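# Seat block in press nest, plate level on pins

## Task

Place the block completely into the nest of the press, below its ram, so that at the end the plate sits level on top of the block's two pins.

## Robot and tools

Robot: two arms, left_arm and right_arm, each ending in a 16-motor four-digit hand (index, middle, ring, thumb). right_arm has a right hand; left_arm has its mirror image, a left hand. A loose object may occasionally get nudged by something outside your control.

Frames. The scene frame has its origin at table-top height, halfway between the two nominal arm bases; +z points up, +x points out over the table, and left_arm is on the +y side (image left/right does not follow these names). Actual bases: left_arm at (-0.002, +0.329, +0.002) m, quat_wxyz (+1.000, 0, 0, +0.026); right_arm at (-0.018, -0.335, +0.015) m, quat_wxyz (+1.000, 0, 0, 0). Each arm reports its hand pose, velocities, Hand target and wrist-camera pose in its own base frame. Fixed cameras and the table use the scene frame. Reported positions can be a few cm off, more at long reach.

Hand point axes (right hand): +z runs along straight fingers toward the tips, +x crosses the palm away from the thumb, +y points out of the palm face (palm face at y = -0.062 m). On the left hand +x points toward the thumb instead. Straight fingertips reach about 0.139 m beyond the knuckles at z = -0.017 m. A rigid mast near the wrist on the palm side (x +0.05 to +0.10, z -0.16 to -0.11, up to y = +0.06 m; x sign flips on the left hand) can collide with things. The arm sags under load, so the hand ends lower than commanded; aim higher if needed.

Tool execute_actions. Argument actions: a list of actions; each action is a list of up to 15 rows, each row one 1/30 s control step. Fewer rows means the final row is held for the remaining steps; each action lasts 0.5 s. Every row has exactly 48 numbers, all in [-1, 1], covering both arms even if one stays still, in this order: left_arm dx, dy, dz, rx, ry, rz; then 16 left hand motor numbers; left current_limit; left speed; then right_arm dx, dy, dz, rx, ry, rz; 16 right hand motor numbers; right current_limit; right speed.

Arm numbers are offsets, not poses: each row is measured from that arm's Hand target as it stood when the action began (not from the preceding row), along that arm's own base axes, rotating about the Hand target position. Scale: 1.0 equals 0.6 m for dx/dy/dz and 180 degrees for rx/ry/rz, which together form one rotation vector. Sending the same offset again moves the arm further. A translation longer than 1.0 is shortened along its direction. Commanded orientation is limited to within 40 degrees of the measured one each step. The hand point often stops short of the target; an all-zero action re-requests it, and a persisting gap can be sent as an extra offset. Tiny moves may not start. To stop pushing into something, set the target back beyond the hand point.

Hand numbers are absolute goal angles, each mapped linearly between its two stops, order: index_abd, index_mcp, index_pip, index_dip, middle_abd, middle_mcp, middle_pip, middle_dip, ring_abd, ring_mcp, ring_pip, ring_dip, thumb_cmc, thumb_axl, thumb_mcp, thumb_ipl. Angles at +1 / -1 and straight value: finger _abd (-60, +60; +0.00), moving away from the thumb toward -1; _mcp (-18, +128; +0.75); _pip (-29, +108; +0.58); _dip (-21, +117; +0.70), bending toward the palm toward -1. thumb_cmc (-20, +120; +0.71) swings the thumb in front of the palm toward -1; thumb_axl (-27, +140; +0.68) rolls it; thumb_mcp (-69, +109; +0.23) and thumb_ipl (-77, +108; +0.17) bend it. Zero is a real goal: to keep a hand unchanged, resend its hand_goal, hand_current_limit and hand_speed. current_limit maps -1..+1 to 0..550 mA (floor 11 mA) for all motors; very low values may leave fingers too weak. speed sets goal slew at (speed + 1) / 2 of 8.5 rad/s. Initial values: current_limit +0.4, speed -0.6; last written values persist. A finger squeezes only while its goal lies past the object surface.

Argument cameras: list of names (cam_head_left, cam_head_right, cam_high, cam_low, cam_left_wrist, cam_right_wrist, or "all"); images return by default only when actions is empty. An unknown name invalidates the call.

Results: end_effector_position (m) and end_effector_quat_wxyz per arm in its base frame; Hand target (next offsets start from it); Joint positions, velocities (may read "within noise" or be omitted), torques (offset, noisy; numbers 3 and 4 wrap at ±28 N m). Per hand motor: hand_goal, hand_measured, hand_current_ma (positive pushes toward -1), hand_state (moving, goal, blocked, overload), plus hand_current_limit and hand_speed. A motor at 495 mA or more for 5 s accumulated shuts off for 10 s. MOTOR HOT appears at 85 °C; at 100 °C an OVER-TEMPERATURE FAULT drops that arm for 30 to 60 s or more. Holding loads, stretching out or pushing against unreachable targets heats motors.

zoom_image: camera plus region [x0, y0, x1, y1] in pixels (origin top-left, at most 504 by 504), only for cameras in the latest images. read_manual returns licence text only. finished_scene (scene 1) ends irreversibly; the result must hold without the robot.

Avoid: dropping parts or releasing them while moving, slamming or hard pushes, striking fixed or heavy items, arms pressing or gripping each other, and anything leaving the table. Arm stops lose incoming hand commands. Think time lets the scene run on with the last command held.

Each tool is called after ">>>" as name(argument=value, ...), one argument or row to a line, values as JSON.

## Session

>>> execute_actions(
  actions=[],
)

Scene clock: 0.00 s.
left_arm: end_effector_position=(+0.7992, -0.0200, +0.3464) hand_goal=(+0.000, +0.754, +0.576, +0.696, +0.000, +0.754, +0.576, +0.696, +0.000, +0.754, +0.576, +0.696, +0.714, +0.678, +0.226, +0.168) hand_measured=(+0.000, +0.754, +0.576, +0.696, +0.000, +0.754, +0.576, +0.696, +0.000, +0.754, +0.576, +0.696, +0.714, +0.678, +0.226, +0.168) hand_current_ma=(+0, +0, +0, +0, +0, +0, +0, +0, +0, +0, +0, +0, +0, +0, +0, +0) hand_state=(goal, goal, goal, goal, goal, goal, goal, goal, goal, goal, goal, goal, goal, goal, goal, goal) hand_current_limit=0.40 hand_speed=-0.60 end_effector_quat_wxyz=(+0.715, +0.103, +0.676, -0.146) | right_arm: end_effector_position=(+0.6196, -0.0475, +0.1904) hand_goal=(+0.000, +0.754, +0.576, +0.696, +0.000, +0.754, +0.576, +0.696, +0.000, +0.754, +0.576, +0.696, +0.714, +0.678, +0.226, +0.168) hand_measured=(+0.000, +0.754, +0.576, +0.696, +0.000, +0.754, +0.576, +0.696, +0.000, +0.754, +0.576, +0.696, +0.714, +0.678, +0.226, +0.168) hand_current_ma=(+0, +0, +0, +0, +0, +0, +0, +0, +0, +0, +0, +0, +0, +0, +0, +0) hand_state=(goal, goal, goal, goal, goal, overload, goal, goal, goal, goal, goal, goal, goal, goal, goal, goal) hand_current_limit=0.40 hand_speed=-0.60 end_effector_quat_wxyz=(-0.159, +0.898, +0.379, +0.159)
Joint positions: left_arm=[-0.062 1.797 1.458 0.406 0.289 -1.64] | right_arm=[-0.086 1.751 1.626 -1.302 -0.432 0.718]
Joint velocities: within noise
Joint torques (N m): no reading
Heat: left arm: hottest waist 27 °C; right arm: hottest shoulder 26 °C.
Hand target: left_arm +0.8015, -0.0201, +0.3732; +0.730, +0.105, +0.660, -0.144 | right_arm +0.6266, -0.0481, +0.1986; -0.155, +0.896, +0.380, +0.167

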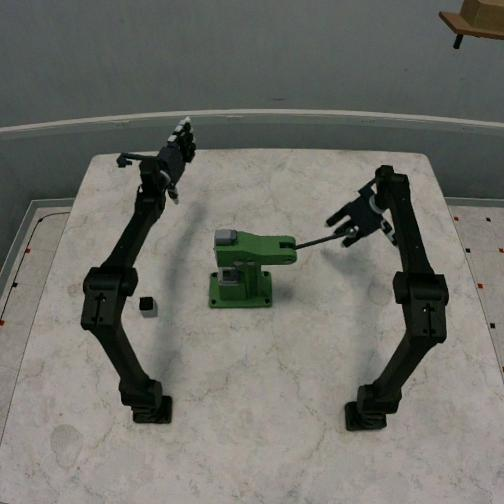

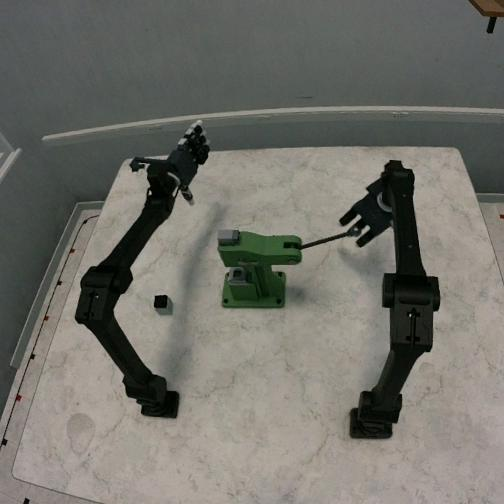

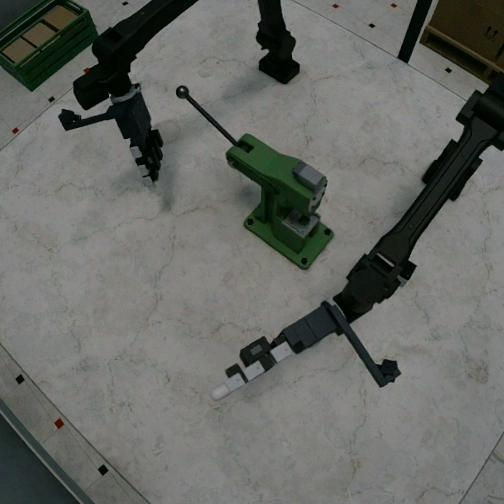

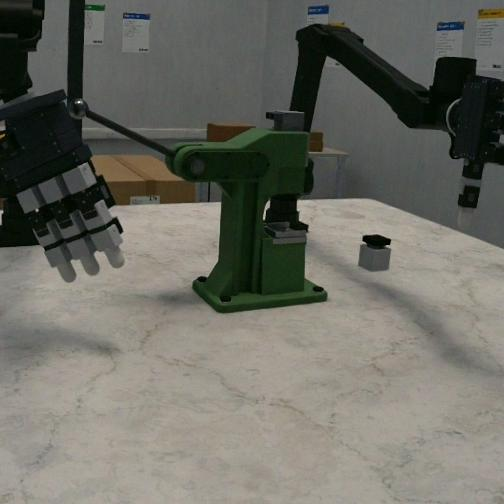

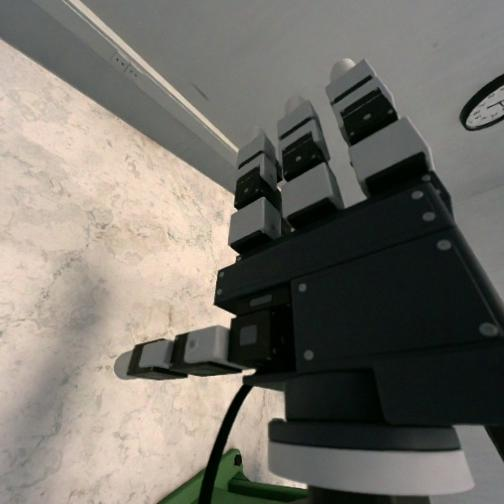

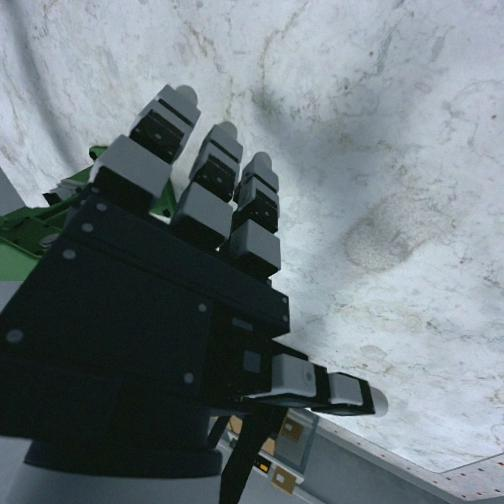

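>>> zoom_image(
  camera="cam_low",
  region=[150, 90, 420, 330],
)

>>> zoom_image(
  camera="cam_head_left",
  region=[120, 210, 320, 340],
)

>>> zoom_image(
  camera="cam_head_right",
  region=[130, 210, 380, 340],
)

>>> zoom_image(
  camera="cam_high",
  region=[170, 80, 370, 280],
)

Scaled by 1.867 from the camera's 504x504 image, which has a finer 720x720 frame.

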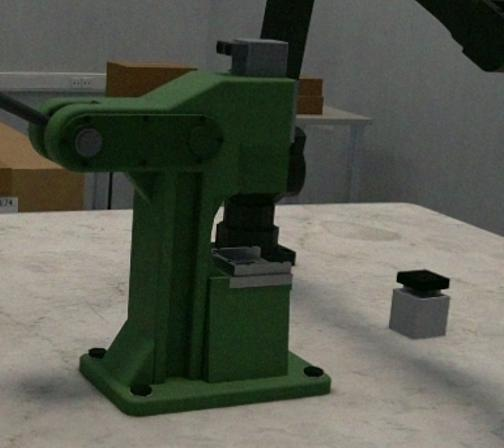

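Scaled by 2.520 from the camera's 504x504 image, which has a finer 720x720 frame.

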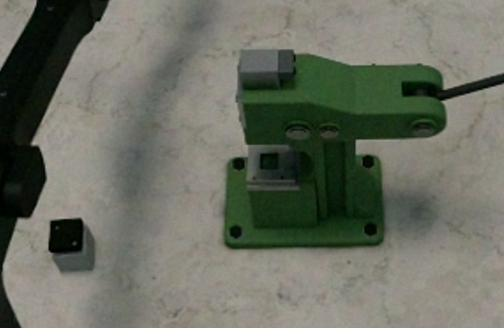

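Scaled by 2.016 from the camera's 504x504 image, which has a finer 720x720 frame.

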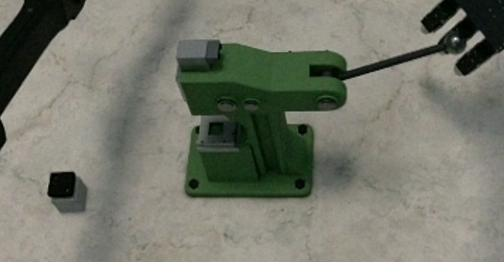

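Scaled by 2.520 from the camera's 504x504 image, which has a finer 720x720 frame.

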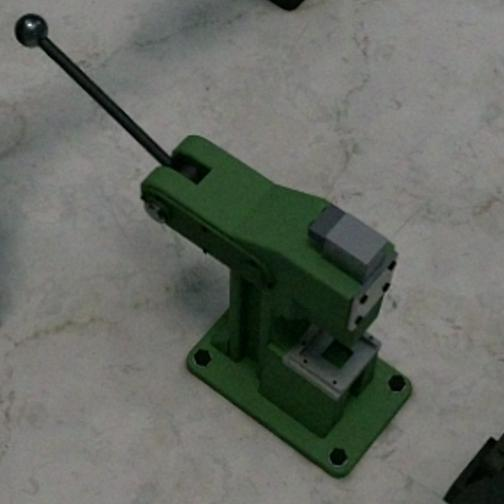

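>>> zoom_image(
  camera="cam_low",
  region=[240, 180, 330, 260],
)

>>> zoom_image(
  camera="cam_high",
  region=[270, 150, 340, 230],
)

>>> zoom_image(
  camera="cam_head_left",
  region=[200, 220, 280, 310],
)

>>> zoom_image(
  camera="cam_head_left",
  region=[130, 285, 170, 325],
)

>>> zoom_image(
  camera="cam_low",
  region=[350, 220, 410, 280],
)

Scaled by 5.600 from the camera's 504x504 image, which has a finer 720x720 frame.

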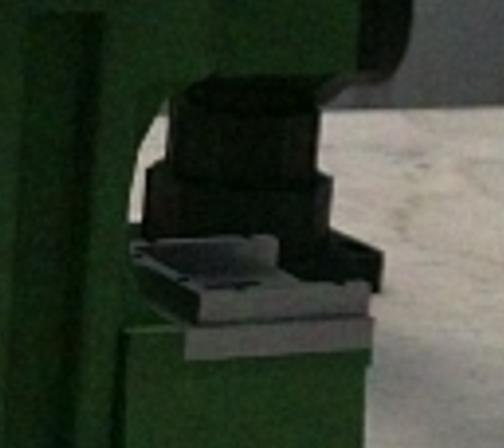

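Scaled by 6.300 from the camera's 504x504 image, which has a finer 720x720 frame.

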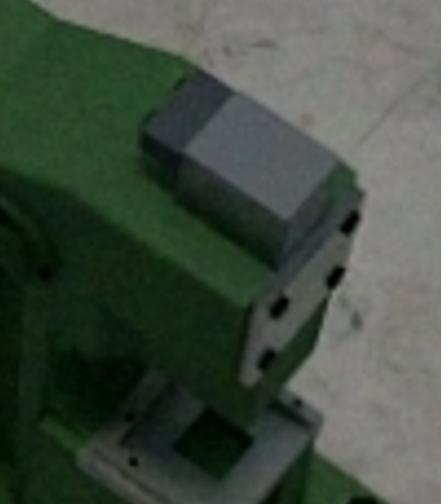

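Scaled by 5.600 from the camera's 504x504 image, which has a finer 720x720 frame.

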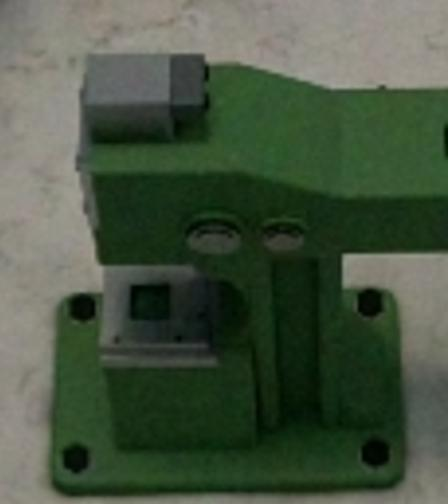

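Scaled by 12.600 from the camera's 504x504 image, which has a finer 720x720 frame.

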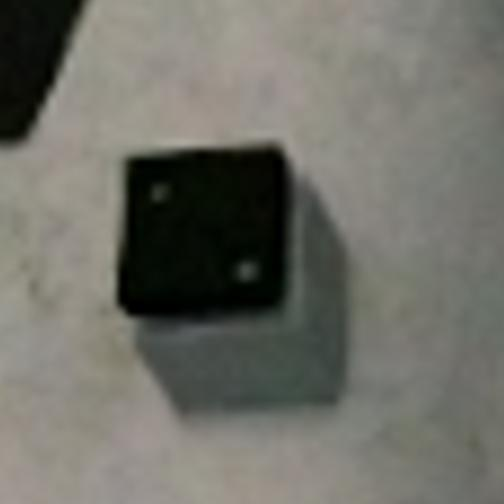

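Scaled by 8.400 from the camera's 504x504 image, which has a finer 720x720 frame.

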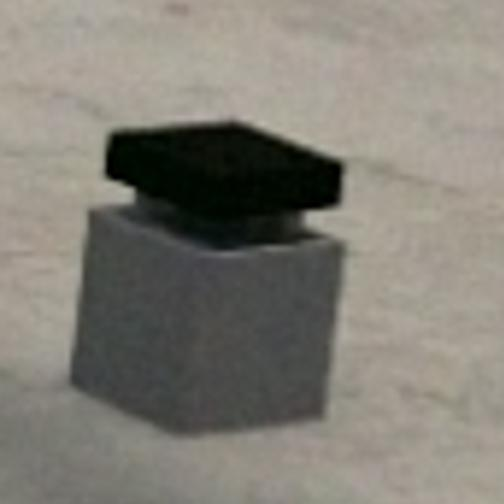

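>>> zoom_image(
  camera="cam_high",
  region=[280, 200, 330, 250],
)

>>> zoom_image(
  camera="cam_head_right",
  region=[210, 250, 260, 300],
)

>>> zoom_image(
  camera="cam_head_left",
  region=[205, 250, 255, 300],
)

>>> zoom_image(
  camera="cam_low",
  region=[255, 205, 315, 265],
)

Scaled by 10.080 from the camera's 504x504 image, which has a finer 720x720 frame.

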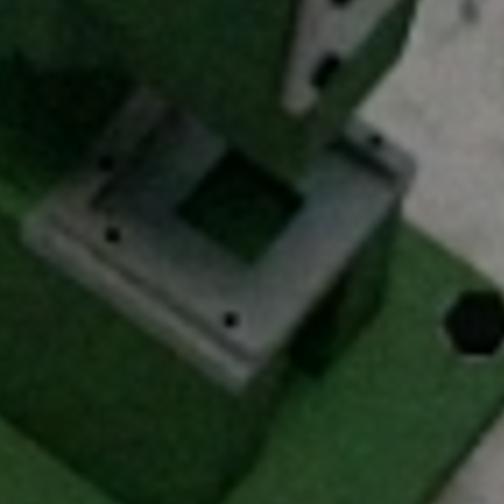

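Scaled by 10.080 from the camera's 504x504 image, which has a finer 720x720 frame.

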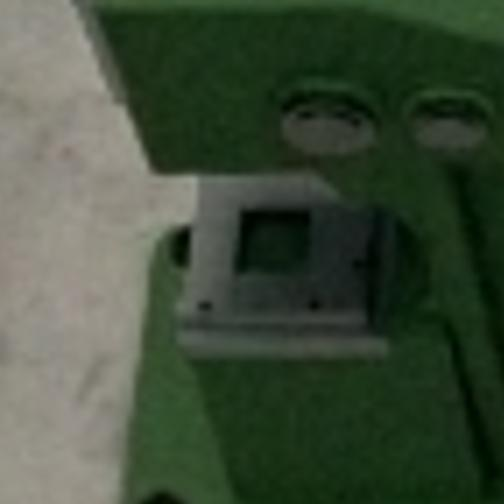

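Scaled by 10.080 from the camera's 504x504 image, which has a finer 720x720 frame.

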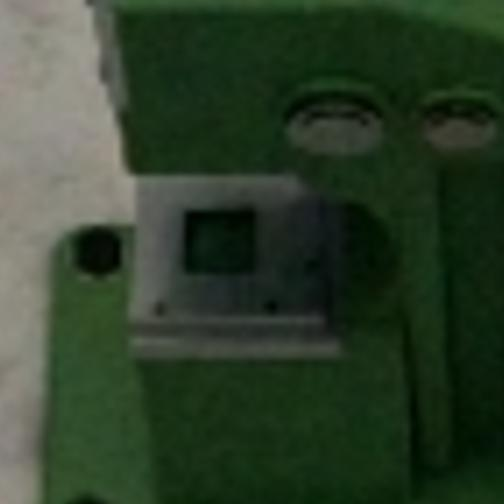

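Scaled by 8.400 from the camera's 504x504 image, which has a finer 720x720 frame.

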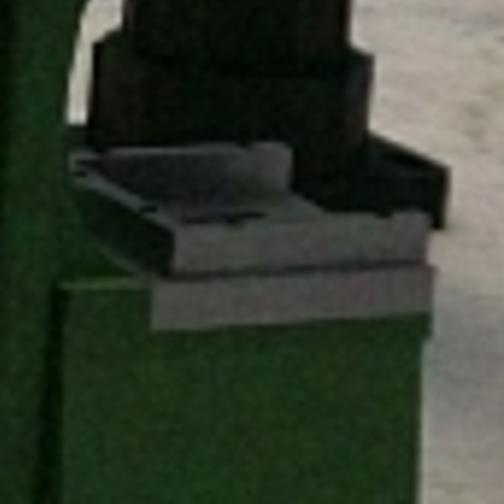

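>>> execute_actions(
  actions=[
    [[-0.0833,0.005,-0.01,-0.1003,0.037,0.0392,0,0.754,0.576,0.696,0,0.754,0.576,0.696,0,0.754,0.576,0.696,0.714,0.678,0.226,0.168,0.4,-0.6,0,0,0,0,0,0,0,0.754,0.576,0.696,0,0.754,0.576,0.696,0,0.754,0.576,0.696,0.714,0.678,0.226,0.168,0.4,-0.6]],
    [[-0.0833,0.005,-0.01,-0.1003,0.037,0.0392,0,0.754,0.576,0.696,0,0.754,0.576,0.696,0,0.754,0.576,0.696,0.714,0.678,0.226,0.168,0.4,-0.6,0,0,0,0,0,0,0,0.754,0.576,0.696,0,0.754,0.576,0.696,0,0.754,0.576,0.696,0.714,0.678,0.226,0.168,0.4,-0.6]],
  ],
)

Scene clock: 381.57 s.
left_arm: end_effector_position=(+0.7059, -0.0083, +0.3536) hand_goal=(+0.000, +0.754, +0.576, +0.696, +0.000, +0.754, +0.576, +0.696, +0.000, +0.754, +0.576, +0.696, +0.714, +0.678, +0.226, +0.168) hand_measured=(+0.002, +0.752, +0.576, +0.696, +0.002, +0.752, +0.576, +0.696, +0.002, +0.752, +0.576, +0.696, +0.712, +0.678, +0.226, +0.168) hand_current_ma=(+0, +0, +0, +0, +0, +0, +0, +0, +0, +0, +0, +0, +0, +0, +0, +0) hand_state=(goal, goal, goal, goal, goal, goal, goal, goal, goal, goal, goal, goal, goal, goal, goal, goal) hand_current_limit=0.40 hand_speed=-0.60 end_effector_quat_wxyz=(+0.682, -0.162, +0.685, -0.200) | right_arm: end_effector_position=(+0.6196, -0.0475, +0.1904) hand_goal=(+0.000, +0.754, +0.576, +0.696, +0.000, +0.754, +0.576, +0.696, +0.000, +0.754, +0.576, +0.696, +0.714, +0.678, +0.226, +0.168) hand_measured=(+0.000, +0.754, +0.576, +0.696, +0.000, +0.742, +0.576, +0.696, +0.000, +0.754, +0.576, +0.696, +0.714, +0.678, +0.224, +0.168) hand_current_ma=(+0, +0, +0, +0, +0, +0, +0, +0, +0, +0, +0, +0, +0, +0, +0, +0) hand_state=(goal, goal, goal, goal, goal, overload, goal, goal, goal, goal, goal, goal, goal, goal, goal, goal) hand_current_limit=0.40 hand_speed=-0.60 end_effector_quat_wxyz=(-0.159, +0.898, +0.379, +0.159)
Joint positions: left_arm=[-0.115 1.567 1.313 0.263 -0.062 -2.087] | right_arm=[-0.086 1.751 1.626 -1.302 -0.432 0.718]
Joint torques (N m): left_arm=[-0.85 -14.15 9.21 2.14 -0.15 -0.1] | right_arm=[0.44 -20.6 10.51 0.7 -0.52 0.04]
Heat: left arm: hottest elbow 46 °C; right arm: hottest elbow 42 °C.
Hand target: left_arm +0.7015, -0.0140, +0.3610; +0.659, -0.222, +0.669, -0.262 | right_arm +0.6266, -0.0481, +0.1986; -0.155, +0.896, +0.380, +0.167
Off the commanded pose: left_arm 0.011 m, 11 deg | right_arm 0.011 m, 1 deg.
joint sent to its limit (left arm) — joint 6 (wrist roll), lower limit. The joint targets are off in orientation, not in position.

>>> execute_actions(
  actions=[],
  cameras=["cam_left_wrist", "cam_right_wrist", "cam_high"],
)

Scene clock: 662.67 s.
left_arm: end_effector_position=(+0.7058, -0.0083, +0.3535) hand_goal=(+0.000, +0.754, +0.576, +0.696, +0.000, +0.754, +0.576, +0.696, +0.000, +0.754, +0.576, +0.696, +0.714, +0.678, +0.226, +0.168) hand_measured=(+0.002, +0.752, +0.576, +0.696, +0.002, +0.752, +0.576, +0.696, +0.002, +0.752, +0.576, +0.696, +0.712, +0.678, +0.226, +0.168) hand_current_ma=(+0, +0, +0, +0, +0, +0, +0, +0, +0, +0, +0, +0, +0, +0, +0, +0) hand_state=(goal, goal, goal, goal, goal, goal, goal, goal, goal, goal, goal, goal, goal, goal, goal, goal) hand_current_limit=0.40 hand_speed=-0.60 end_effector_quat_wxyz=(+0.682, -0.162, +0.685, -0.200) | right_arm: end_effector_position=(+0.6196, -0.0475, +0.1904) hand_goal=(+0.000, +0.754, +0.576, +0.696, +0.000, +0.754, +0.576, +0.696, +0.000, +0.754, +0.576, +0.696, +0.714, +0.678, +0.226, +0.168) hand_measured=(+0.000, +0.754, +0.576, +0.696, +0.000, +0.742, +0.576, +0.696, +0.000, +0.754, +0.576, +0.696, +0.714, +0.678, +0.224, +0.168) hand_current_ma=(+0, +0, +0, +0, +0, +0, +0, +0, +0, +0, +0, +0, +0, +0, +0, +0) hand_state=(goal, goal, goal, goal, goal, overload, goal, goal, goal, goal, goal, goal, goal, goal, goal, goal) hand_current_limit=0.40 hand_speed=-0.60 end_effector_quat_wxyz=(-0.159, +0.898, +0.379, +0.159)
Joint positions: left_arm=[-0.115 1.567 1.313 0.263 -0.063 -2.088] | right_arm=[-0.086 1.751 1.626 -1.302 -0.432 0.718]
Joint velocities: within noise
Joint torques (N m): left_arm=[-1.67 -12.69 8.96 2.43 -0.07 -0.07] | right_arm=[0.44 -20.6 10.54 0.7 -0.52 0.05]
Heat: left arm: hottest elbow 40 °C; right arm: hottest elbow 45 °C.
Hand target: left_arm +0.7015, -0.0140, +0.3610; +0.659, -0.223, +0.669, -0.262 | right_arm +0.6266, -0.0481, +0.1986; -0.155, +0.896, +0.380, +0.167
Off the commanded pose: left_arm 0.011 m, 10 deg | right_arm 0.011 m, 1 deg.
camera_calibration:
cam_left_wrist: T_world_to_cam=[[0.0285414, -0.155248, 0.987463, -0.399064], [-0.843808, -0.53334, -0.059462, 0.542228], [0.535885, -0.831533, -0.146222, -0.216658], [0, 0, 0, 1]] pos_world=[0.58503, 0.0470802, 0.394623]
Images, in order (width x height): cam_high 504x504, cam_left_wrist 504x504, cam_right_wrist 504x504.

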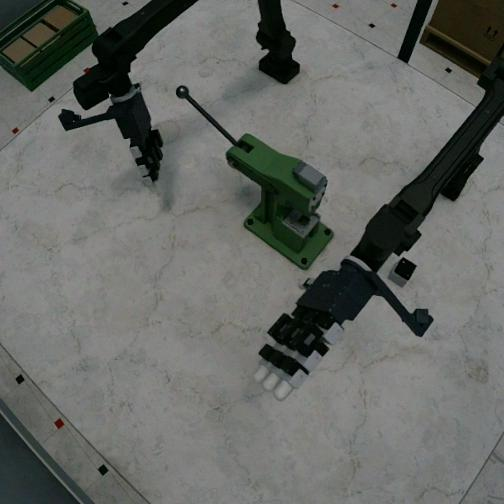

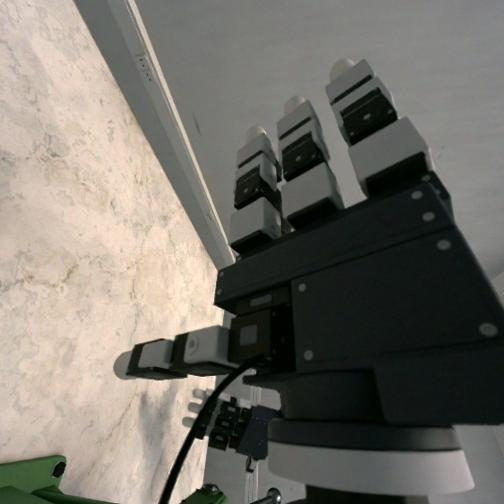

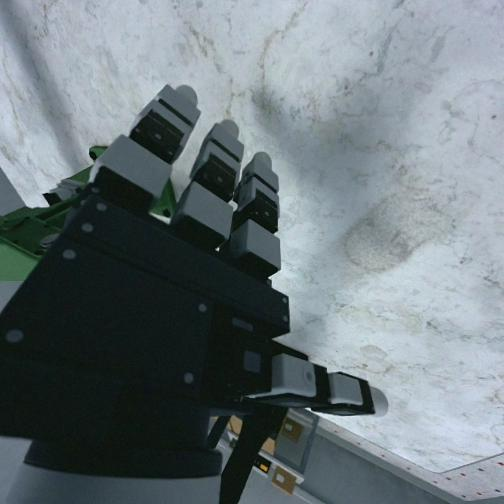

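>>> execute_actions(
  actions=[
    [[-0.0978,-0.015,-0.0477,0,0,0,0,0.754,0.576,0.696,0,0.754,0.576,0.696,0,0.754,0.576,0.696,-0.571,0.678,0.226,0.168,0.4,-0.6,-0.0422,-0.034,0.0838,0.0314,-0.0673,-0.0591,0,0.754,0.576,0.696,0,0.754,0.576,0.696,0,0.754,0.576,0.696,0.714,0.678,0.226,0.168,0.4,-0.6]],
    [[-0.0978,-0.015,-0.0477,0,0,0,0,0.754,0.576,0.696,0,0.754,0.576,0.696,0,0.754,0.576,0.696,-0.571,0.678,0.226,0.168,0.4,-0.6,-0.0422,-0.034,0.0838,0.0314,-0.0673,-0.0591,0,0.754,0.576,0.696,0,0.754,0.576,0.696,0,0.754,0.576,0.696,0.714,0.678,0.226,0.168,0.4,-0.6]],
    [[-0.0978,-0.015,-0.0477,0,0,0,0,0.754,0.576,0.696,0,0.754,0.576,0.696,0,0.754,0.576,0.696,-0.571,0.678,0.226,0.168,0.4,-0.6,-0.0422,-0.034,0.0838,0.0314,-0.0673,-0.0591,0,0.754,0.576,0.696,0,0.754,0.576,0.696,0,0.754,0.576,0.696,0.714,0.678,0.226,0.168,0.4,-0.6]],
    [[-0.0978,-0.015,-0.0477,0,0,0,0,0.754,0.576,0.696,0,0.754,0.576,0.696,0,0.754,0.576,0.696,-0.571,0.678,0.226,0.168,0.4,-0.6,-0.0422,-0.034,0.0838,0.0314,-0.0673,-0.0591,0,0.754,0.576,0.696,0,0.754,0.576,0.696,0,0.754,0.576,0.696,0.714,0.678,0.226,0.168,0.4,-0.6]],
    [[-0.0978,-0.015,-0.0477,0,0,0,0,0.754,0.576,0.696,0,0.754,0.576,0.696,0,0.754,0.576,0.696,-0.571,0.678,0.226,0.168,0.4,-0.6,-0.0422,-0.034,0.0838,0.0314,-0.0673,-0.0591,0,0.754,0.576,0.696,0,0.754,0.576,0.696,0,0.754,0.576,0.696,0.714,0.678,0.226,0.168,0.4,-0.6]],
  ],
  cameras=["cam_left_wrist", "cam_low", "cam_right_wrist"],
)

Scene clock: 772.93 s.
left_arm: end_effector_position=(+0.4091, -0.0546, +0.2111) hand_goal=(+0.000, +0.754, +0.576, +0.696, +0.000, +0.754, +0.576, +0.696, +0.000, +0.754, +0.576, +0.696, -0.570, +0.678, +0.226, +0.168) hand_measured=(+0.002, +0.750, +0.576, +0.696, +0.002, +0.750, +0.576, +0.696, +0.002, +0.750, +0.576, +0.696, -0.556, +0.678, +0.226, +0.168) hand_current_ma=(+0, +0, +0, +0, +0, +0, +0, +0, +0, +0, +0, +0, +4, +0, +0, +0) hand_state=(goal, goal, goal, goal, goal, goal, goal, goal, goal, goal, goal, goal, goal, goal, goal, goal) hand_current_limit=0.40 hand_speed=-0.60 end_effector_quat_wxyz=(+0.689, -0.166, +0.675, -0.206) | right_arm: end_effector_position=(+0.4994, -0.1518, +0.4453) hand_goal=(+0.000, +0.754, +0.576, +0.696, +0.000, +0.754, +0.576, +0.696, +0.000, +0.754, +0.576, +0.696, +0.714, +0.678, +0.226, +0.168) hand_measured=(+0.002, +0.754, +0.576, +0.696, +0.002, +0.734, +0.576, +0.696, +0.002, +0.754, +0.576, +0.696, +0.714, +0.678, +0.224, +0.168) hand_current_ma=(+0, +0, +0, +0, +0, +0, +0, +0, +0, +0, +0, +0, +0, +0, +0, +0) hand_state=(goal, goal, goal, goal, goal, overload, goal, goal, goal, goal, goal, goal, goal, goal, goal, goal) hand_current_limit=0.40 hand_speed=-0.60 end_effector_quat_wxyz=(-0.057, +0.711, -0.060, +0.698)
Joint positions: left_arm=[-0.435 0.977 0.372 0.642 -0.386 -2.089] | right_arm=[-0.213 1.011 1.009 -0.018 -0.21 1.732]
Joint torques (N m): left_arm=[-1.85 -3.78 8.08 3.15 -0.2 0.1] | right_arm=[0.67 -9 10.39 3.3 -0.07 0.11]
Heat: left arm: hottest elbow 41 °C; right arm: hottest elbow 46 °C.
Hand target: left_arm +0.4081, -0.0591, +0.2180; +0.659, -0.222, +0.669, -0.262 | right_arm +0.5001, -0.1500, +0.4500; -0.061, +0.704, -0.062, +0.705
Off the commanded pose: left_arm 0.008 m, 10 deg | right_arm 0.005 m, 1 deg.
joint sent to its limit (left arm) — joint 6 (wrist roll), lower limit. The joint targets are off in orientation, not in position.
camera_calibration:
cam_left_wrist: T_world_to_cam=[[0.00417168, -0.139519, 0.990211, -0.246911], [-0.840352, -0.537218, -0.0721527, 0.25973], [0.542026, -0.831824, -0.119486, -0.125133], [0, 0, 0, 1]] pos_world=[0.28712, 0.000994707, 0.248283]
cam_right_wrist: T_world_to_cam=[[0.0364571, -0.520813, -0.852892, 0.322287], [-0.768624, 0.53082, -0.356998, 0.571309], [0.638661, 0.668568, -0.380957, 0.0753977], [0, 0, 0, 1]] pos_world=[0.379219, -0.18582, 0.507555]
Images, in order (width x height): cam_low 504x504, cam_left_wrist 504x504, cam_right_wrist 504x504.

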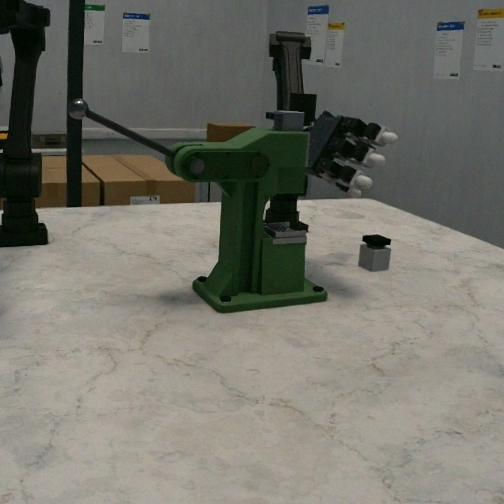

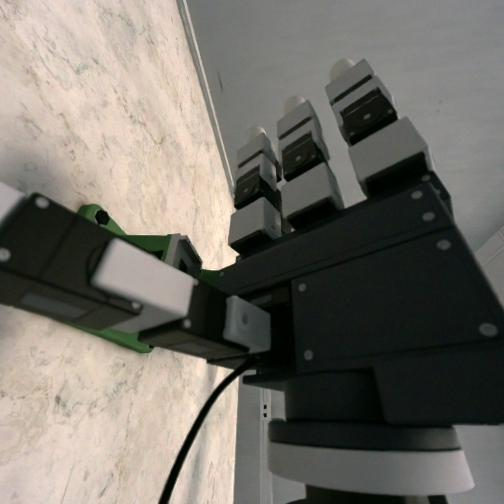

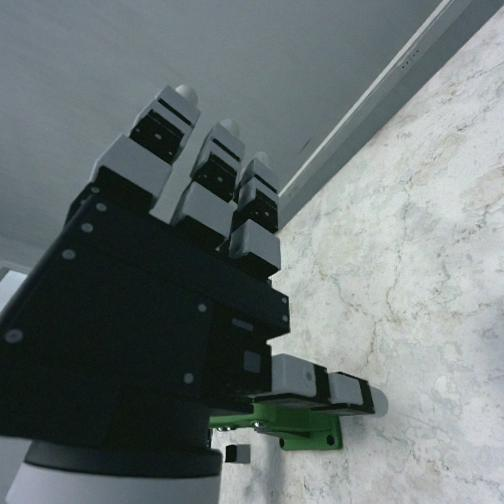

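>>> zoom_image(
  camera="cam_left_wrist",
  region=[130, 200, 240, 310],
)

Scaled by 4.582 from the camera's 504x504 image, which has a finer 720x720 frame.

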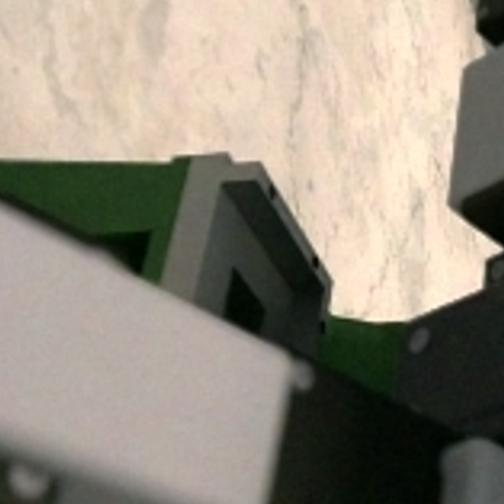

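>>> execute_actions(
  actions=[
    [[-0.03,0,0.05,0,0,0,0,0.754,0.576,0.696,0,0.754,0.576,0.696,0,0.754,0.576,0.696,0.714,0.678,0.226,0.168,0.4,-0.6,0,0,0,0,0,0,0,0.754,0.576,0.696,0,0.754,0.576,0.696,0,0.754,0.576,0.696,0.714,0.678,0.226,0.168,0.4,-0.6]],
    [[-0.03,0,0.05,0,0,0,0,0.754,0.576,0.696,0,0.754,0.576,0.696,0,0.754,0.576,0.696,0.714,0.678,0.226,0.168,0.4,-0.6,0,0,0,0,0,0,0,0.754,0.576,0.696,0,0.754,0.576,0.696,0,0.754,0.576,0.696,0.714,0.678,0.226,0.168,0.4,-0.6]],
  ],
  cameras=["cam_left_wrist"],
)

>>> zoom_image(
  camera="cam_left_wrist",
  region=[90, 160, 240, 310],
)

Scene clock: 798.37 s.
left_arm: end_effector_position=(+0.3644, -0.0508, +0.2464) hand_goal=(+0.000, +0.754, +0.576, +0.696, +0.000, +0.754, +0.576, +0.696, +0.000, +0.754, +0.576, +0.696, +0.714, +0.678, +0.226, +0.168) hand_measured=(+0.002, +0.750, +0.576, +0.696, +0.002, +0.750, +0.576, +0.696, +0.002, +0.750, +0.576, +0.696, +0.704, +0.678, +0.226, +0.168) hand_current_ma=(+0, +0, +0, +0, +0, +0, +0, +0, +0, +0, +0, +0, -2, +0, +0, +0) hand_state=(goal, goal, goal, goal, goal, goal, goal, goal, goal, goal, goal, goal, goal, goal, goal, goal) hand_current_limit=0.40 hand_speed=-0.60 end_effector_quat_wxyz=(+0.687, -0.168, +0.676, -0.204) | right_arm: end_effector_position=(+0.4994, -0.1518, +0.4453) hand_goal=(+0.000, +0.754, +0.576, +0.696, +0.000, +0.754, +0.576, +0.696, +0.000, +0.754, +0.576, +0.696, +0.714, +0.678, +0.226, +0.168) hand_measured=(+0.002, +0.754, +0.576, +0.696, +0.002, +0.734, +0.576, +0.696, +0.002, +0.754, +0.576, +0.696, +0.714, +0.678, +0.224, +0.168) hand_current_ma=(+0, +0, +0, +0, +0, +0, +0, +0, +0, +0, +0, +0, +0, +0, +0, +0) hand_state=(goal, goal, goal, goal, goal, overload, goal, goal, goal, goal, goal, goal, goal, goal, goal, goal) hand_current_limit=0.40 hand_speed=-0.60 end_effector_quat_wxyz=(-0.057, +0.711, -0.060, +0.698)
Joint positions: left_arm=[-0.509 0.713 0.372 0.372 -0.464 -2.089] | right_arm=[-0.213 1.011 1.009 -0.018 -0.21 1.733]
Joint torques (N m): left_arm=[-1.96 -1.03 13.2 2.06 -0.08 -0.09] | right_arm=[0.67 -9.11 10.36 3.34 -0.07 0.12]
Heat: left arm: hottest elbow 40 °C; right arm: hottest elbow 45 °C.
Hand target: left_arm +0.3721, -0.0592, +0.2780; +0.659, -0.222, +0.669, -0.263 | right_arm +0.5001, -0.1500, +0.4500; -0.061, +0.704, -0.062, +0.705
Off the commanded pose: left_arm 0.034 m, 10 deg | right_arm 0.005 m, 1 deg.
joint sent to its limit (left arm) — joint 6 (wrist roll), lower limit. The joint targets are off in orientation, not in position.
camera_calibration:
cam_left_wrist: T_world_to_cam=[[0.0110116, -0.139291, 0.99019, -0.283557], [-0.838573, -0.540686, -0.0667335, 0.224592], [0.544678, -0.829612, -0.12276, -0.0935823], [0, 0, 0, 1]] pos_world=[0.242431, 0.00429989, 0.284275]
Images, in order (width x height): cam_left_wrist 504x504.

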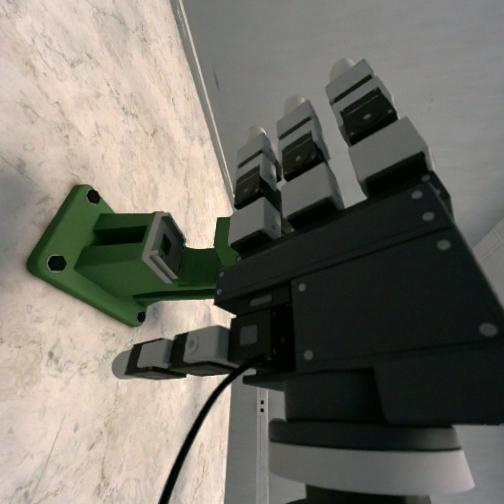

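Scaled by 3.360 from the camera's 504x504 image, which has a finer 720x720 frame.

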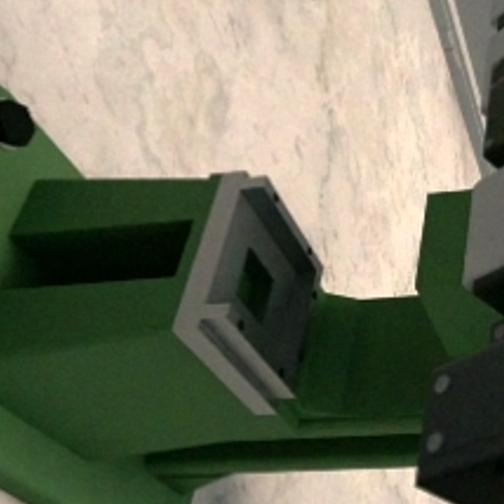

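>>> zoom_image(
  camera="cam_left_wrist",
  region=[138, 205, 193, 290],
)

>>> zoom_image(
  camera="cam_left_wrist",
  region=[140, 205, 240, 305],
)

Scaled by 5.929 from the camera's 504x504 image, which has a finer 720x720 frame.

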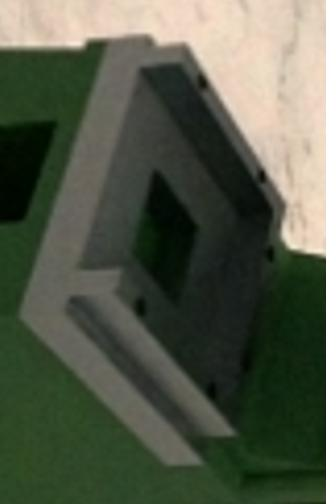

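Scaled by 5.040 from the camera's 504x504 image, which has a finer 720x720 frame.

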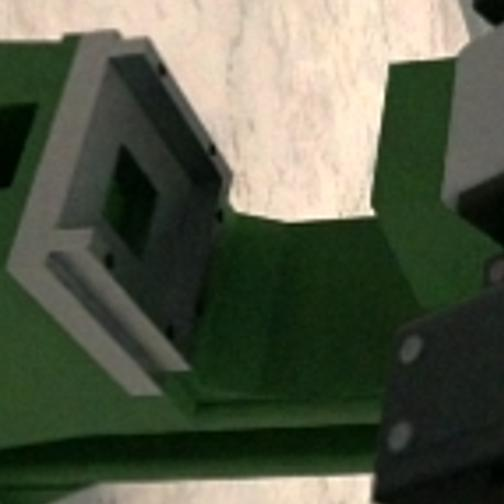

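>>> execute_actions(
  actions=[
    [[0.026,0.1197,0.024,0,0,0.05,0,0.754,0.576,0.696,0,0.754,0.576,0.696,0,0.754,0.576,0.696,0.714,0.678,0.226,0.168,0.4,-0.6,0,0,0,0,0,0,0,0.411,0.504,-0.058,0,0.754,0.576,0.696,0,0.754,0.576,0.696,-0.494,0.678,0.169,-0.265,0.4,-0.6]],
    [[0.026,0.1197,0.024,0,0,0.05,0,0.754,0.576,0.696,0,0.754,0.576,0.696,0,0.754,0.576,0.696,0.714,0.678,0.226,0.168,0.4,-0.6,0,0,0,0,0,0,0,0.411,0.504,-0.058,0,0.754,0.576,0.696,0,0.754,0.576,0.696,-0.494,0.678,0.169,-0.265,0.4,-0.6]],
    [[0.026,0.1197,0.024,0,0,0.05,0,0.754,0.576,0.696,0,0.754,0.576,0.696,0,0.754,0.576,0.696,0.714,0.678,0.226,0.168,0.4,-0.6,0,0,0,0,0,0,0,0.411,0.504,-0.058,0,0.754,0.576,0.696,0,0.754,0.576,0.696,-0.494,0.678,0.169,-0.265,0.4,-0.6]],
    [[0.026,0.1197,0.024,0,0,0.05,0,0.754,0.576,0.696,0,0.754,0.576,0.696,0,0.754,0.576,0.696,0.714,0.678,0.226,0.168,0.4,-0.6,0,0,0,0,0,0,0,0.411,0.504,-0.058,0,0.754,0.576,0.696,0,0.754,0.576,0.696,-0.494,0.678,0.169,-0.265,0.4,-0.6]],
    [[0.026,0.1197,0.024,0,0,0.05,0,0.754,0.576,0.696,0,0.754,0.576,0.696,0,0.754,0.576,0.696,0.714,0.678,0.226,0.168,0.4,-0.6,0,0,0,0,0,0,0,0.411,0.504,-0.058,0,0.754,0.576,0.696,0,0.754,0.576,0.696,-0.494,0.678,0.169,-0.265,0.4,-0.6]],
    [[-0.1,0.1,0,0,0,0.05,0,0.754,0.576,0.696,0,0.754,0.576,0.696,0,0.754,0.576,0.696,0.714,0.678,0.226,0.168,0.4,-0.6,-0.0208,0.1458,0,0,0,0,0,0.411,0.504,-0.058,0,0.754,0.576,0.696,0,0.754,0.576,0.696,-0.494,0.678,0.169,-0.265,0.4,-0.6]],
    [[-0.1,0.1,0,0,0,0.05,0,0.754,0.576,0.696,0,0.754,0.576,0.696,0,0.754,0.576,0.696,0.714,0.678,0.226,0.168,0.4,-0.6,-0.0208,0.1458,0,0,0,0,0,0.411,0.504,-0.058,0,0.754,0.576,0.696,0,0.754,0.576,0.696,-0.494,0.678,0.169,-0.265,0.4,-0.6]],
    [[-0.1,0.1,0,0,0,0.05,0,0.754,0.576,0.696,0,0.754,0.576,0.696,0,0.754,0.576,0.696,0.714,0.678,0.226,0.168,0.4,-0.6,-0.0208,0.1458,0,0,0,0,0,0.411,0.504,-0.058,0,0.754,0.576,0.696,0,0.754,0.576,0.696,-0.494,0.678,0.169,-0.265,0.4,-0.6]],
    [[-0.1,0.1,0,0,0,0.05,0,0.754,0.576,0.696,0,0.754,0.576,0.696,0,0.754,0.576,0.696,0.714,0.678,0.226,0.168,0.4,-0.6,-0.0208,0.1458,0,0,0,0,0,0.411,0.504,-0.058,0,0.754,0.576,0.696,0,0.754,0.576,0.696,-0.494,0.678,0.169,-0.265,0.4,-0.6]],
    [[-0.1,0.1,0,0,0,0.05,0,0.754,0.576,0.696,0,0.754,0.576,0.696,0,0.754,0.576,0.696,0.714,0.678,0.226,0.168,0.4,-0.6,0,0,0,0,0,0,0,0.411,0.504,-0.058,0,0.754,0.576,0.696,0,0.754,0.576,0.696,-0.494,0.678,0.169,-0.265,0.4,-0.6]],
  ],
  cameras=["cam_head_left", "cam_head_right"],
)

Scene clock: 954.73 s.
left_arm: end_effector_position=(+0.1382, +0.5867, +0.3177) hand_goal=(+0.000, +0.754, +0.576, +0.696, +0.000, +0.754, +0.576, +0.696, +0.000, +0.754, +0.576, +0.696, +0.714, +0.678, +0.226, +0.168) hand_measured=(+0.002, +0.748, +0.576, +0.696, +0.002, +0.748, +0.576, +0.696, +0.002, +0.750, +0.576, +0.696, +0.706, +0.678, +0.226, +0.168) hand_current_ma=(+0, -1, +0, +0, +0, -1, +0, +0, +0, -1, +0, +0, -1, +0, +0, +0) hand_state=(goal, goal, goal, goal, goal, goal, goal, goal, goal, goal, goal, goal, goal, goal, goal, goal) hand_current_limit=0.40 hand_speed=-0.60 end_effector_quat_wxyz=(+0.624, -0.600, +0.367, +0.340) | right_arm: end_effector_position=(+0.4415, +0.1974, +0.4288) hand_goal=(+0.000, +0.412, +0.504, -0.058, +0.000, +0.754, +0.576, +0.696, +0.000, +0.754, +0.576, +0.696, -0.494, +0.678, +0.170, -0.264) hand_measured=(+0.002, +0.410, +0.504, -0.056, +0.002, +0.548, +0.576, +0.696, +0.002, +0.754, +0.576, +0.696, -0.480, +0.678, +0.170, -0.262) hand_current_ma=(+0, +0, +0, +0, +0, +0, +0, +0, +0, +0, +0, +0, +4, +0, +0, +0) hand_state=(goal, goal, goal, goal, goal, overload, goal, goal, goal, goal, goal, goal, goal, goal, goal, goal) hand_current_limit=0.40 hand_speed=-0.60 end_effector_quat_wxyz=(-0.049, +0.718, -0.045, +0.693)
Joint positions: left_arm=[1.134 1.393 1.024 0.38 -0.387 -2.09] | right_arm=[0.802 1.155 1.071 0.035 0.793 1.739]
Joint torques (N m): left_arm=[-0.62 -9.35 13.3 2.3 0.07 -0.04] | right_arm=[-0.21 -9.64 14.01 2.77 -0.03 -0.07]
Heat: left arm: hottest elbow 54 °C; right arm: hottest elbow 47 °C.
Hand target: left_arm +0.1500, +0.6000, +0.3501; +0.651, -0.630, +0.316, +0.280 | right_arm +0.4503, +0.1999, +0.4499; -0.061, +0.704, -0.062, +0.705
Off the commanded pose: left_arm 0.037 m, 10 deg | right_arm 0.023 m, 3 deg.
joint sent to its limit (left arm) — joint 6 (wrist roll), lower limit. The joint targets are off in orientation, not in position.
Images, in order (width x height): cam_head_left 504x504, cam_head_right 504x504.

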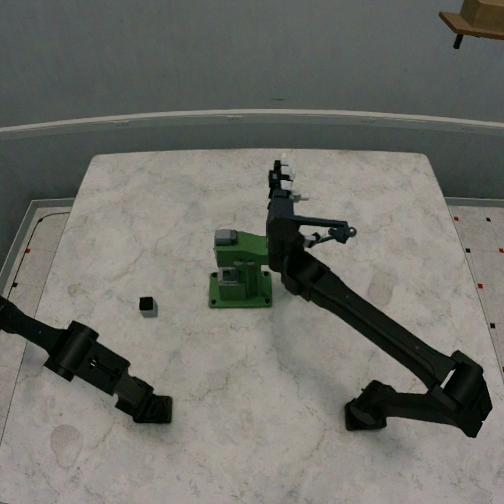

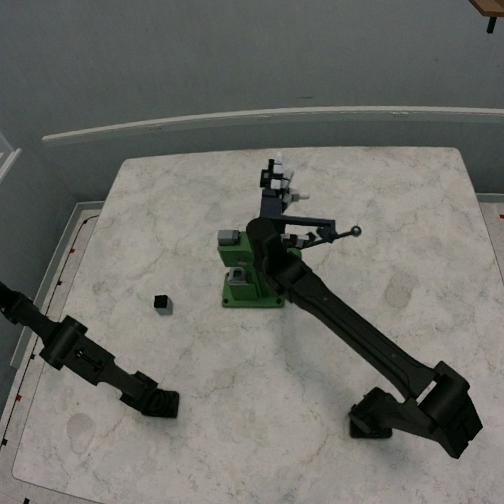

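>>> execute_actions(
  actions=[
    [[0,0,0,0,0,0,0,0.754,0.576,0.696,0,0.754,0.576,0.696,0,0.754,0.576,0.696,0.714,0.678,0.226,0.168,0.4,-0.6,-0.0417,0.1458,-0.0125,0,0,0,0,0.411,0.504,-0.058,0,0.754,0.576,0.696,0,0.754,0.576,0.696,-0.494,0.678,0.169,-0.265,0.4,-0.6]],
    [[0,0,0,0,0,0,0,0.754,0.576,0.696,0,0.754,0.576,0.696,0,0.754,0.576,0.696,0.714,0.678,0.226,0.168,0.4,-0.6,-0.0417,0.1458,-0.0125,0,0,0,0,0.411,0.504,-0.058,0,0.754,0.576,0.696,0,0.754,0.576,0.696,-0.494,0.678,0.169,-0.265,0.4,-0.6]],
    [[0,0,0,0,0,0,0,0.754,0.576,0.696,0,0.754,0.576,0.696,0,0.754,0.576,0.696,0.714,0.678,0.226,0.168,0.4,-0.6,-0.0417,0.1458,-0.0125,0,0,0,0,0.411,0.504,-0.058,0,0.754,0.576,0.696,0,0.754,0.576,0.696,-0.494,0.678,0.169,-0.265,0.4,-0.6]],
    [[0,0,0,0,0,0,0,0.754,0.576,0.696,0,0.754,0.576,0.696,0,0.754,0.576,0.696,0.714,0.678,0.226,0.168,0.4,-0.6,-0.0417,0.1458,-0.0125,0,0,0,0,0.411,0.504,-0.058,0,0.754,0.576,0.696,0,0.754,0.576,0.696,-0.494,0.678,0.169,-0.265,0.4,-0.6]],
    [[0,0,0,0,0,0,0,0.754,0.576,0.696,0,0.754,0.576,0.696,0,0.754,0.576,0.696,0.714,0.678,0.226,0.168,0.4,-0.6,-0.0027,0.0896,-0.0708,0,0,0,0,0.411,0.504,-0.058,0,0.754,0.576,0.696,0,0.754,0.576,0.696,-0.494,0.678,0.169,-0.265,0.4,-0.6]],
    [[0,0,0,0,0,0,0,0.754,0.576,0.696,0,0.754,0.576,0.696,0,0.754,0.576,0.696,0.714,0.678,0.226,0.168,0.4,-0.6,-0.0027,0.0896,-0.0708,0,0,0,0,0.411,0.504,-0.058,0,0.754,0.576,0.696,0,0.754,0.576,0.696,-0.494,0.678,0.169,-0.265,0.4,-0.6]],
    [[0,0,0,0,0,0,0,0.754,0.576,0.696,0,0.754,0.576,0.696,0,0.754,0.576,0.696,0.714,0.678,0.226,0.168,0.4,-0.6,-0.0027,0.0896,-0.0708,0,0,0,0,0.411,0.504,-0.058,0,0.754,0.576,0.696,0,0.754,0.576,0.696,-0.494,0.678,0.169,-0.265,0.4,-0.6]],
    [[0,0,0,0,0,0,0,0.754,0.576,0.696,0,0.754,0.576,0.696,0,0.754,0.576,0.696,0.714,0.678,0.226,0.168,0.4,-0.6,-0.0027,0.0896,-0.0708,0,0,0,0,0.411,0.504,-0.058,0,0.754,0.576,0.696,0,0.754,0.576,0.696,-0.494,0.678,0.169,-0.265,0.4,-0.6]],
  ],
  cameras=["cam_head_left", "cam_low", "cam_right_wrist", "cam_high"],
)

Scene clock: 987.67 s.
left_arm: end_effector_position=(+0.1382, +0.5867, +0.3177) hand_goal=(+0.000, +0.754, +0.576, +0.696, +0.000, +0.754, +0.576, +0.696, +0.000, +0.754, +0.576, +0.696, +0.714, +0.678, +0.226, +0.168) hand_measured=(+0.002, +0.748, +0.576, +0.696, +0.002, +0.748, +0.576, +0.696, +0.002, +0.750, +0.576, +0.696, +0.706, +0.678, +0.226, +0.168) hand_current_ma=(+0, -1, +0, +0, +0, -1, +0, +0, +0, -1, +0, +0, -1, +0, +0, +0) hand_state=(goal, goal, goal, goal, goal, goal, goal, goal, goal, goal, goal, goal, goal, goal, goal, goal) hand_current_limit=0.40 hand_speed=-0.60 end_effector_quat_wxyz=(+0.624, -0.600, +0.367, +0.340) | right_arm: end_effector_position=(+0.3463, +0.7567, +0.2545) hand_goal=(+0.000, +0.412, +0.504, -0.058, +0.000, +0.754, +0.576, +0.696, +0.000, +0.754, +0.576, +0.696, -0.494, +0.678, +0.170, -0.264) hand_measured=(+0.002, +0.408, +0.504, -0.056, +0.002, +0.420, +0.576, +0.696, +0.002, +0.752, +0.576, +0.696, -0.480, +0.678, +0.170, -0.262) hand_current_ma=(+0, +0, +0, +0, +0, +0, +0, +0, +0, +0, +0, +0, +4, +0, +0, +0) hand_state=(goal, goal, goal, goal, goal, overload, goal, goal, goal, goal, goal, goal, goal, goal, goal, goal) hand_current_limit=0.40 hand_speed=-0.60 end_effector_quat_wxyz=(-0.082, +0.697, -0.053, +0.711)
Joint positions: left_arm=[1.134 1.393 1.024 0.38 -0.387 -2.09] | right_arm=[1.37 2.708 2.85 -0.044 1.33 1.666]
Joint torques (N m): left_arm=[-1.49 -9.11 13.41 2.78 0.01 -0.09] | right_arm=[0.85 -31.5 12.93 1.02 -0.3 -0.23]
Heat: left arm: hottest elbow 60 °C; right arm: hottest elbow 51 °C.
Hand target: left_arm +0.1500, +0.6000, +0.3501; +0.651, -0.630, +0.316, +0.280 | right_arm +0.3437, +0.7649, +0.2500; -0.061, +0.704, -0.062, +0.705
Off the commanded pose: left_arm 0.037 m, 10 deg | right_arm 0.010 m, 3 deg.
joint sent to its limit (left arm) — joint 6 (wrist roll), lower limit. The joint targets are off in orientation, not in position.
camera_calibration:
cam_right_wrist: T_world_to_cam=[[0.0942191, -0.496362, -0.862988, 0.602307], [-0.774907, 0.507645, -0.376583, -0.0719838], [0.625013, 0.704217, -0.336805, -0.540361], [0, 0, 0, 1]] pos_world=[0.225203, 0.716035, 0.310679]
Images, in order (width x height): cam_head_left 504x504, cam_high 504x504, cam_low 504x504, cam_right_wrist 504x504.

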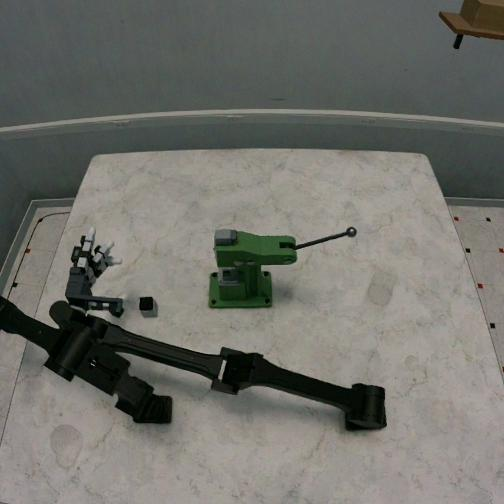

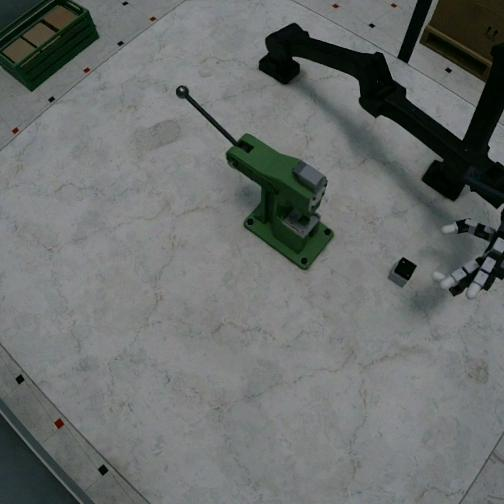

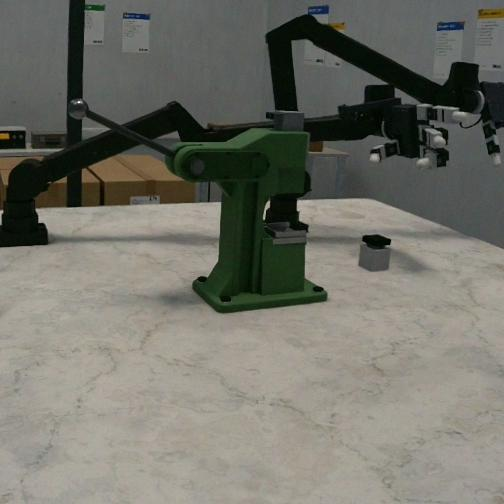

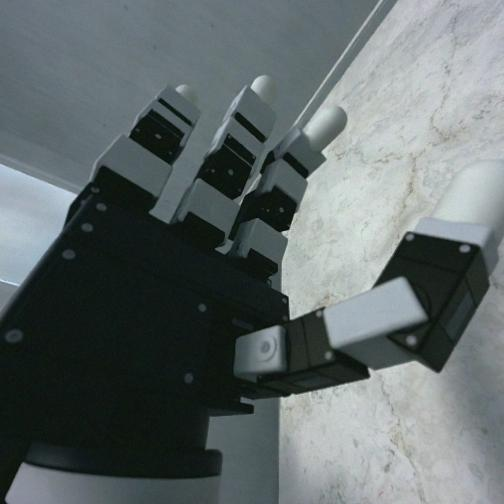

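>>> execute_actions(
  actions=[
    [[-0.1333,-0.0557,-0.03,0,0,0.049,0,0.754,0.576,0.696,0,0.754,0.576,0.696,0,0.754,0.576,0.696,0.714,0.678,0.226,0.168,0.4,-0.6,0,0,0,0,0,0,0,0.411,0.504,-0.058,0,0.754,0.576,0.696,0,0.754,0.576,0.696,-0.494,0.678,0.169,-0.265,0.4,-0.6]],
    [[-0.1333,-0.0557,-0.04,0,0,0.049,0,0.754,0.576,0.696,0,0.754,0.576,0.696,0,0.754,0.576,0.696,0.714,0.678,0.226,0.168,0.4,-0.6,0,0,0,0,0,0,0,0.411,0.504,-0.058,0,0.754,0.576,0.696,0,0.754,0.576,0.696,-0.494,0.678,0.169,-0.265,0.4,-0.6]],
    [[-0.1333,-0.0557,-0.0433,0,0,0.049,0,0.754,0.576,0.696,0,0.754,0.576,0.696,0,0.754,0.576,0.696,0.714,0.678,0.226,0.168,0.4,-0.6,0,0,0,0,0,0,0,0.411,0.504,-0.058,0,0.754,0.576,0.696,0,0.754,0.576,0.696,-0.494,0.678,0.169,-0.265,0.4,-0.6]],
    [[-0.1333,-0.0557,-0.0433,0,0,0.049,0,0.754,0.576,0.696,0,0.754,0.576,0.696,0,0.754,0.576,0.696,0.714,0.678,0.226,0.168,0.4,-0.6,0,0,0,0,0,0,0,0.411,0.504,-0.058,0,0.754,0.576,0.696,0,0.754,0.576,0.696,-0.494,0.678,0.169,-0.265,0.4,-0.6]],
    [[-0.1333,-0.0557,-0.0433,0,0,0.049,0,0.754,0.576,0.696,0,0.754,0.576,0.696,0,0.754,0.576,0.696,0.714,0.678,0.226,0.168,0.4,-0.6,0,0,0,0,0,0,0,0.411,0.504,-0.058,0,0.754,0.576,0.696,0,0.754,0.576,0.696,-0.494,0.678,0.169,-0.265,0.4,-0.6]],
  ],
  cameras=["cam_head_left", "cam_head_right"],
)

Scene clock: 1069.13 s.
left_arm: end_effector_position=(-0.2498, +0.4281, +0.2246) hand_goal=(+0.000, +0.754, +0.576, +0.696, +0.000, +0.754, +0.576, +0.696, +0.000, +0.754, +0.576, +0.696, +0.714, +0.678, +0.226, +0.168) hand_measured=(+0.002, +0.748, +0.576, +0.696, +0.002, +0.748, +0.576, +0.696, +0.002, +0.750, +0.576, +0.696, +0.708, +0.678, +0.226, +0.168) hand_current_ma=(+0, -1, +0, +0, +0, -1, +0, +0, +0, -1, +0, +0, -1, +0, +0, +0) hand_state=(goal, goal, goal, goal, goal, goal, goal, goal, goal, goal, goal, goal, goal, goal, goal, goal) hand_current_limit=0.40 hand_speed=-0.60 end_effector_quat_wxyz=(-0.465, +0.681, -0.103, -0.557) | right_arm: end_effector_position=(+0.3469, +0.7576, +0.2646) hand_goal=(+0.000, +0.412, +0.504, -0.058, +0.000, +0.754, +0.576, +0.696, +0.000, +0.754, +0.576, +0.696, -0.494, +0.678, +0.170, -0.264) hand_measured=(+0.002, +0.408, +0.504, -0.056, +0.002, +0.420, +0.576, +0.696, +0.002, +0.752, +0.576, +0.696, -0.480, +0.678, +0.170, -0.262) hand_current_ma=(+0, +0, +0, +0, +0, +0, +0, +0, +0, +0, +0, +0, +4, +0, +0, +0) hand_state=(goal, goal, goal, goal, goal, overload, goal, goal, goal, goal, goal, goal, goal, goal, goal, goal) hand_current_limit=0.40 hand_speed=-0.60 end_effector_quat_wxyz=(-0.088, +0.696, -0.051, +0.711)
Joint positions: left_arm=[1.826 1.269 0.598 0.73 -0.468 -2.09] | right_arm=[1.37 2.713 2.884 -0.066 1.319 1.665]
Joint torques (N m): left_arm=[-0.62 -6.65 8.39 3.11 0.11 -0.03] | right_arm=[0.91 -30.33 13.04 1.03 -0.33 -0.21]
Heat: left arm: hottest elbow 62 °C; right arm: hottest elbow 54 °C.
Hand target: left_arm -0.2499, +0.4329, +0.2302; -0.499, +0.703, -0.056, -0.504 | right_arm +0.3437, +0.7649, +0.2501; -0.061, +0.704, -0.062, +0.705
Off the commanded pose: left_arm 0.007 m, 9 deg | right_arm 0.017 m, 4 deg.
elbow stopped short (right arm): the move would have taken joint 3 (elbow) straighter than the controller allows.
joint sent to its limit (left arm) — joint 6 (wrist roll), lower limit. The joint targets are off in orientation, not in position.
Images, in order (width x height): cam_head_left 504x504, cam_head_right 504x504.

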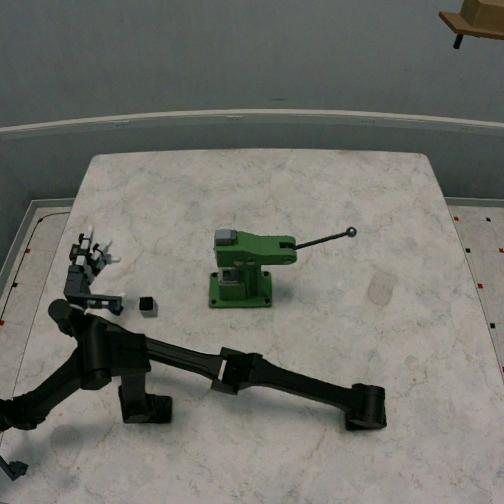

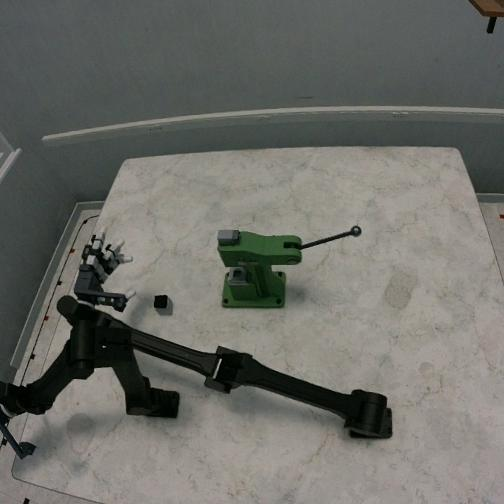

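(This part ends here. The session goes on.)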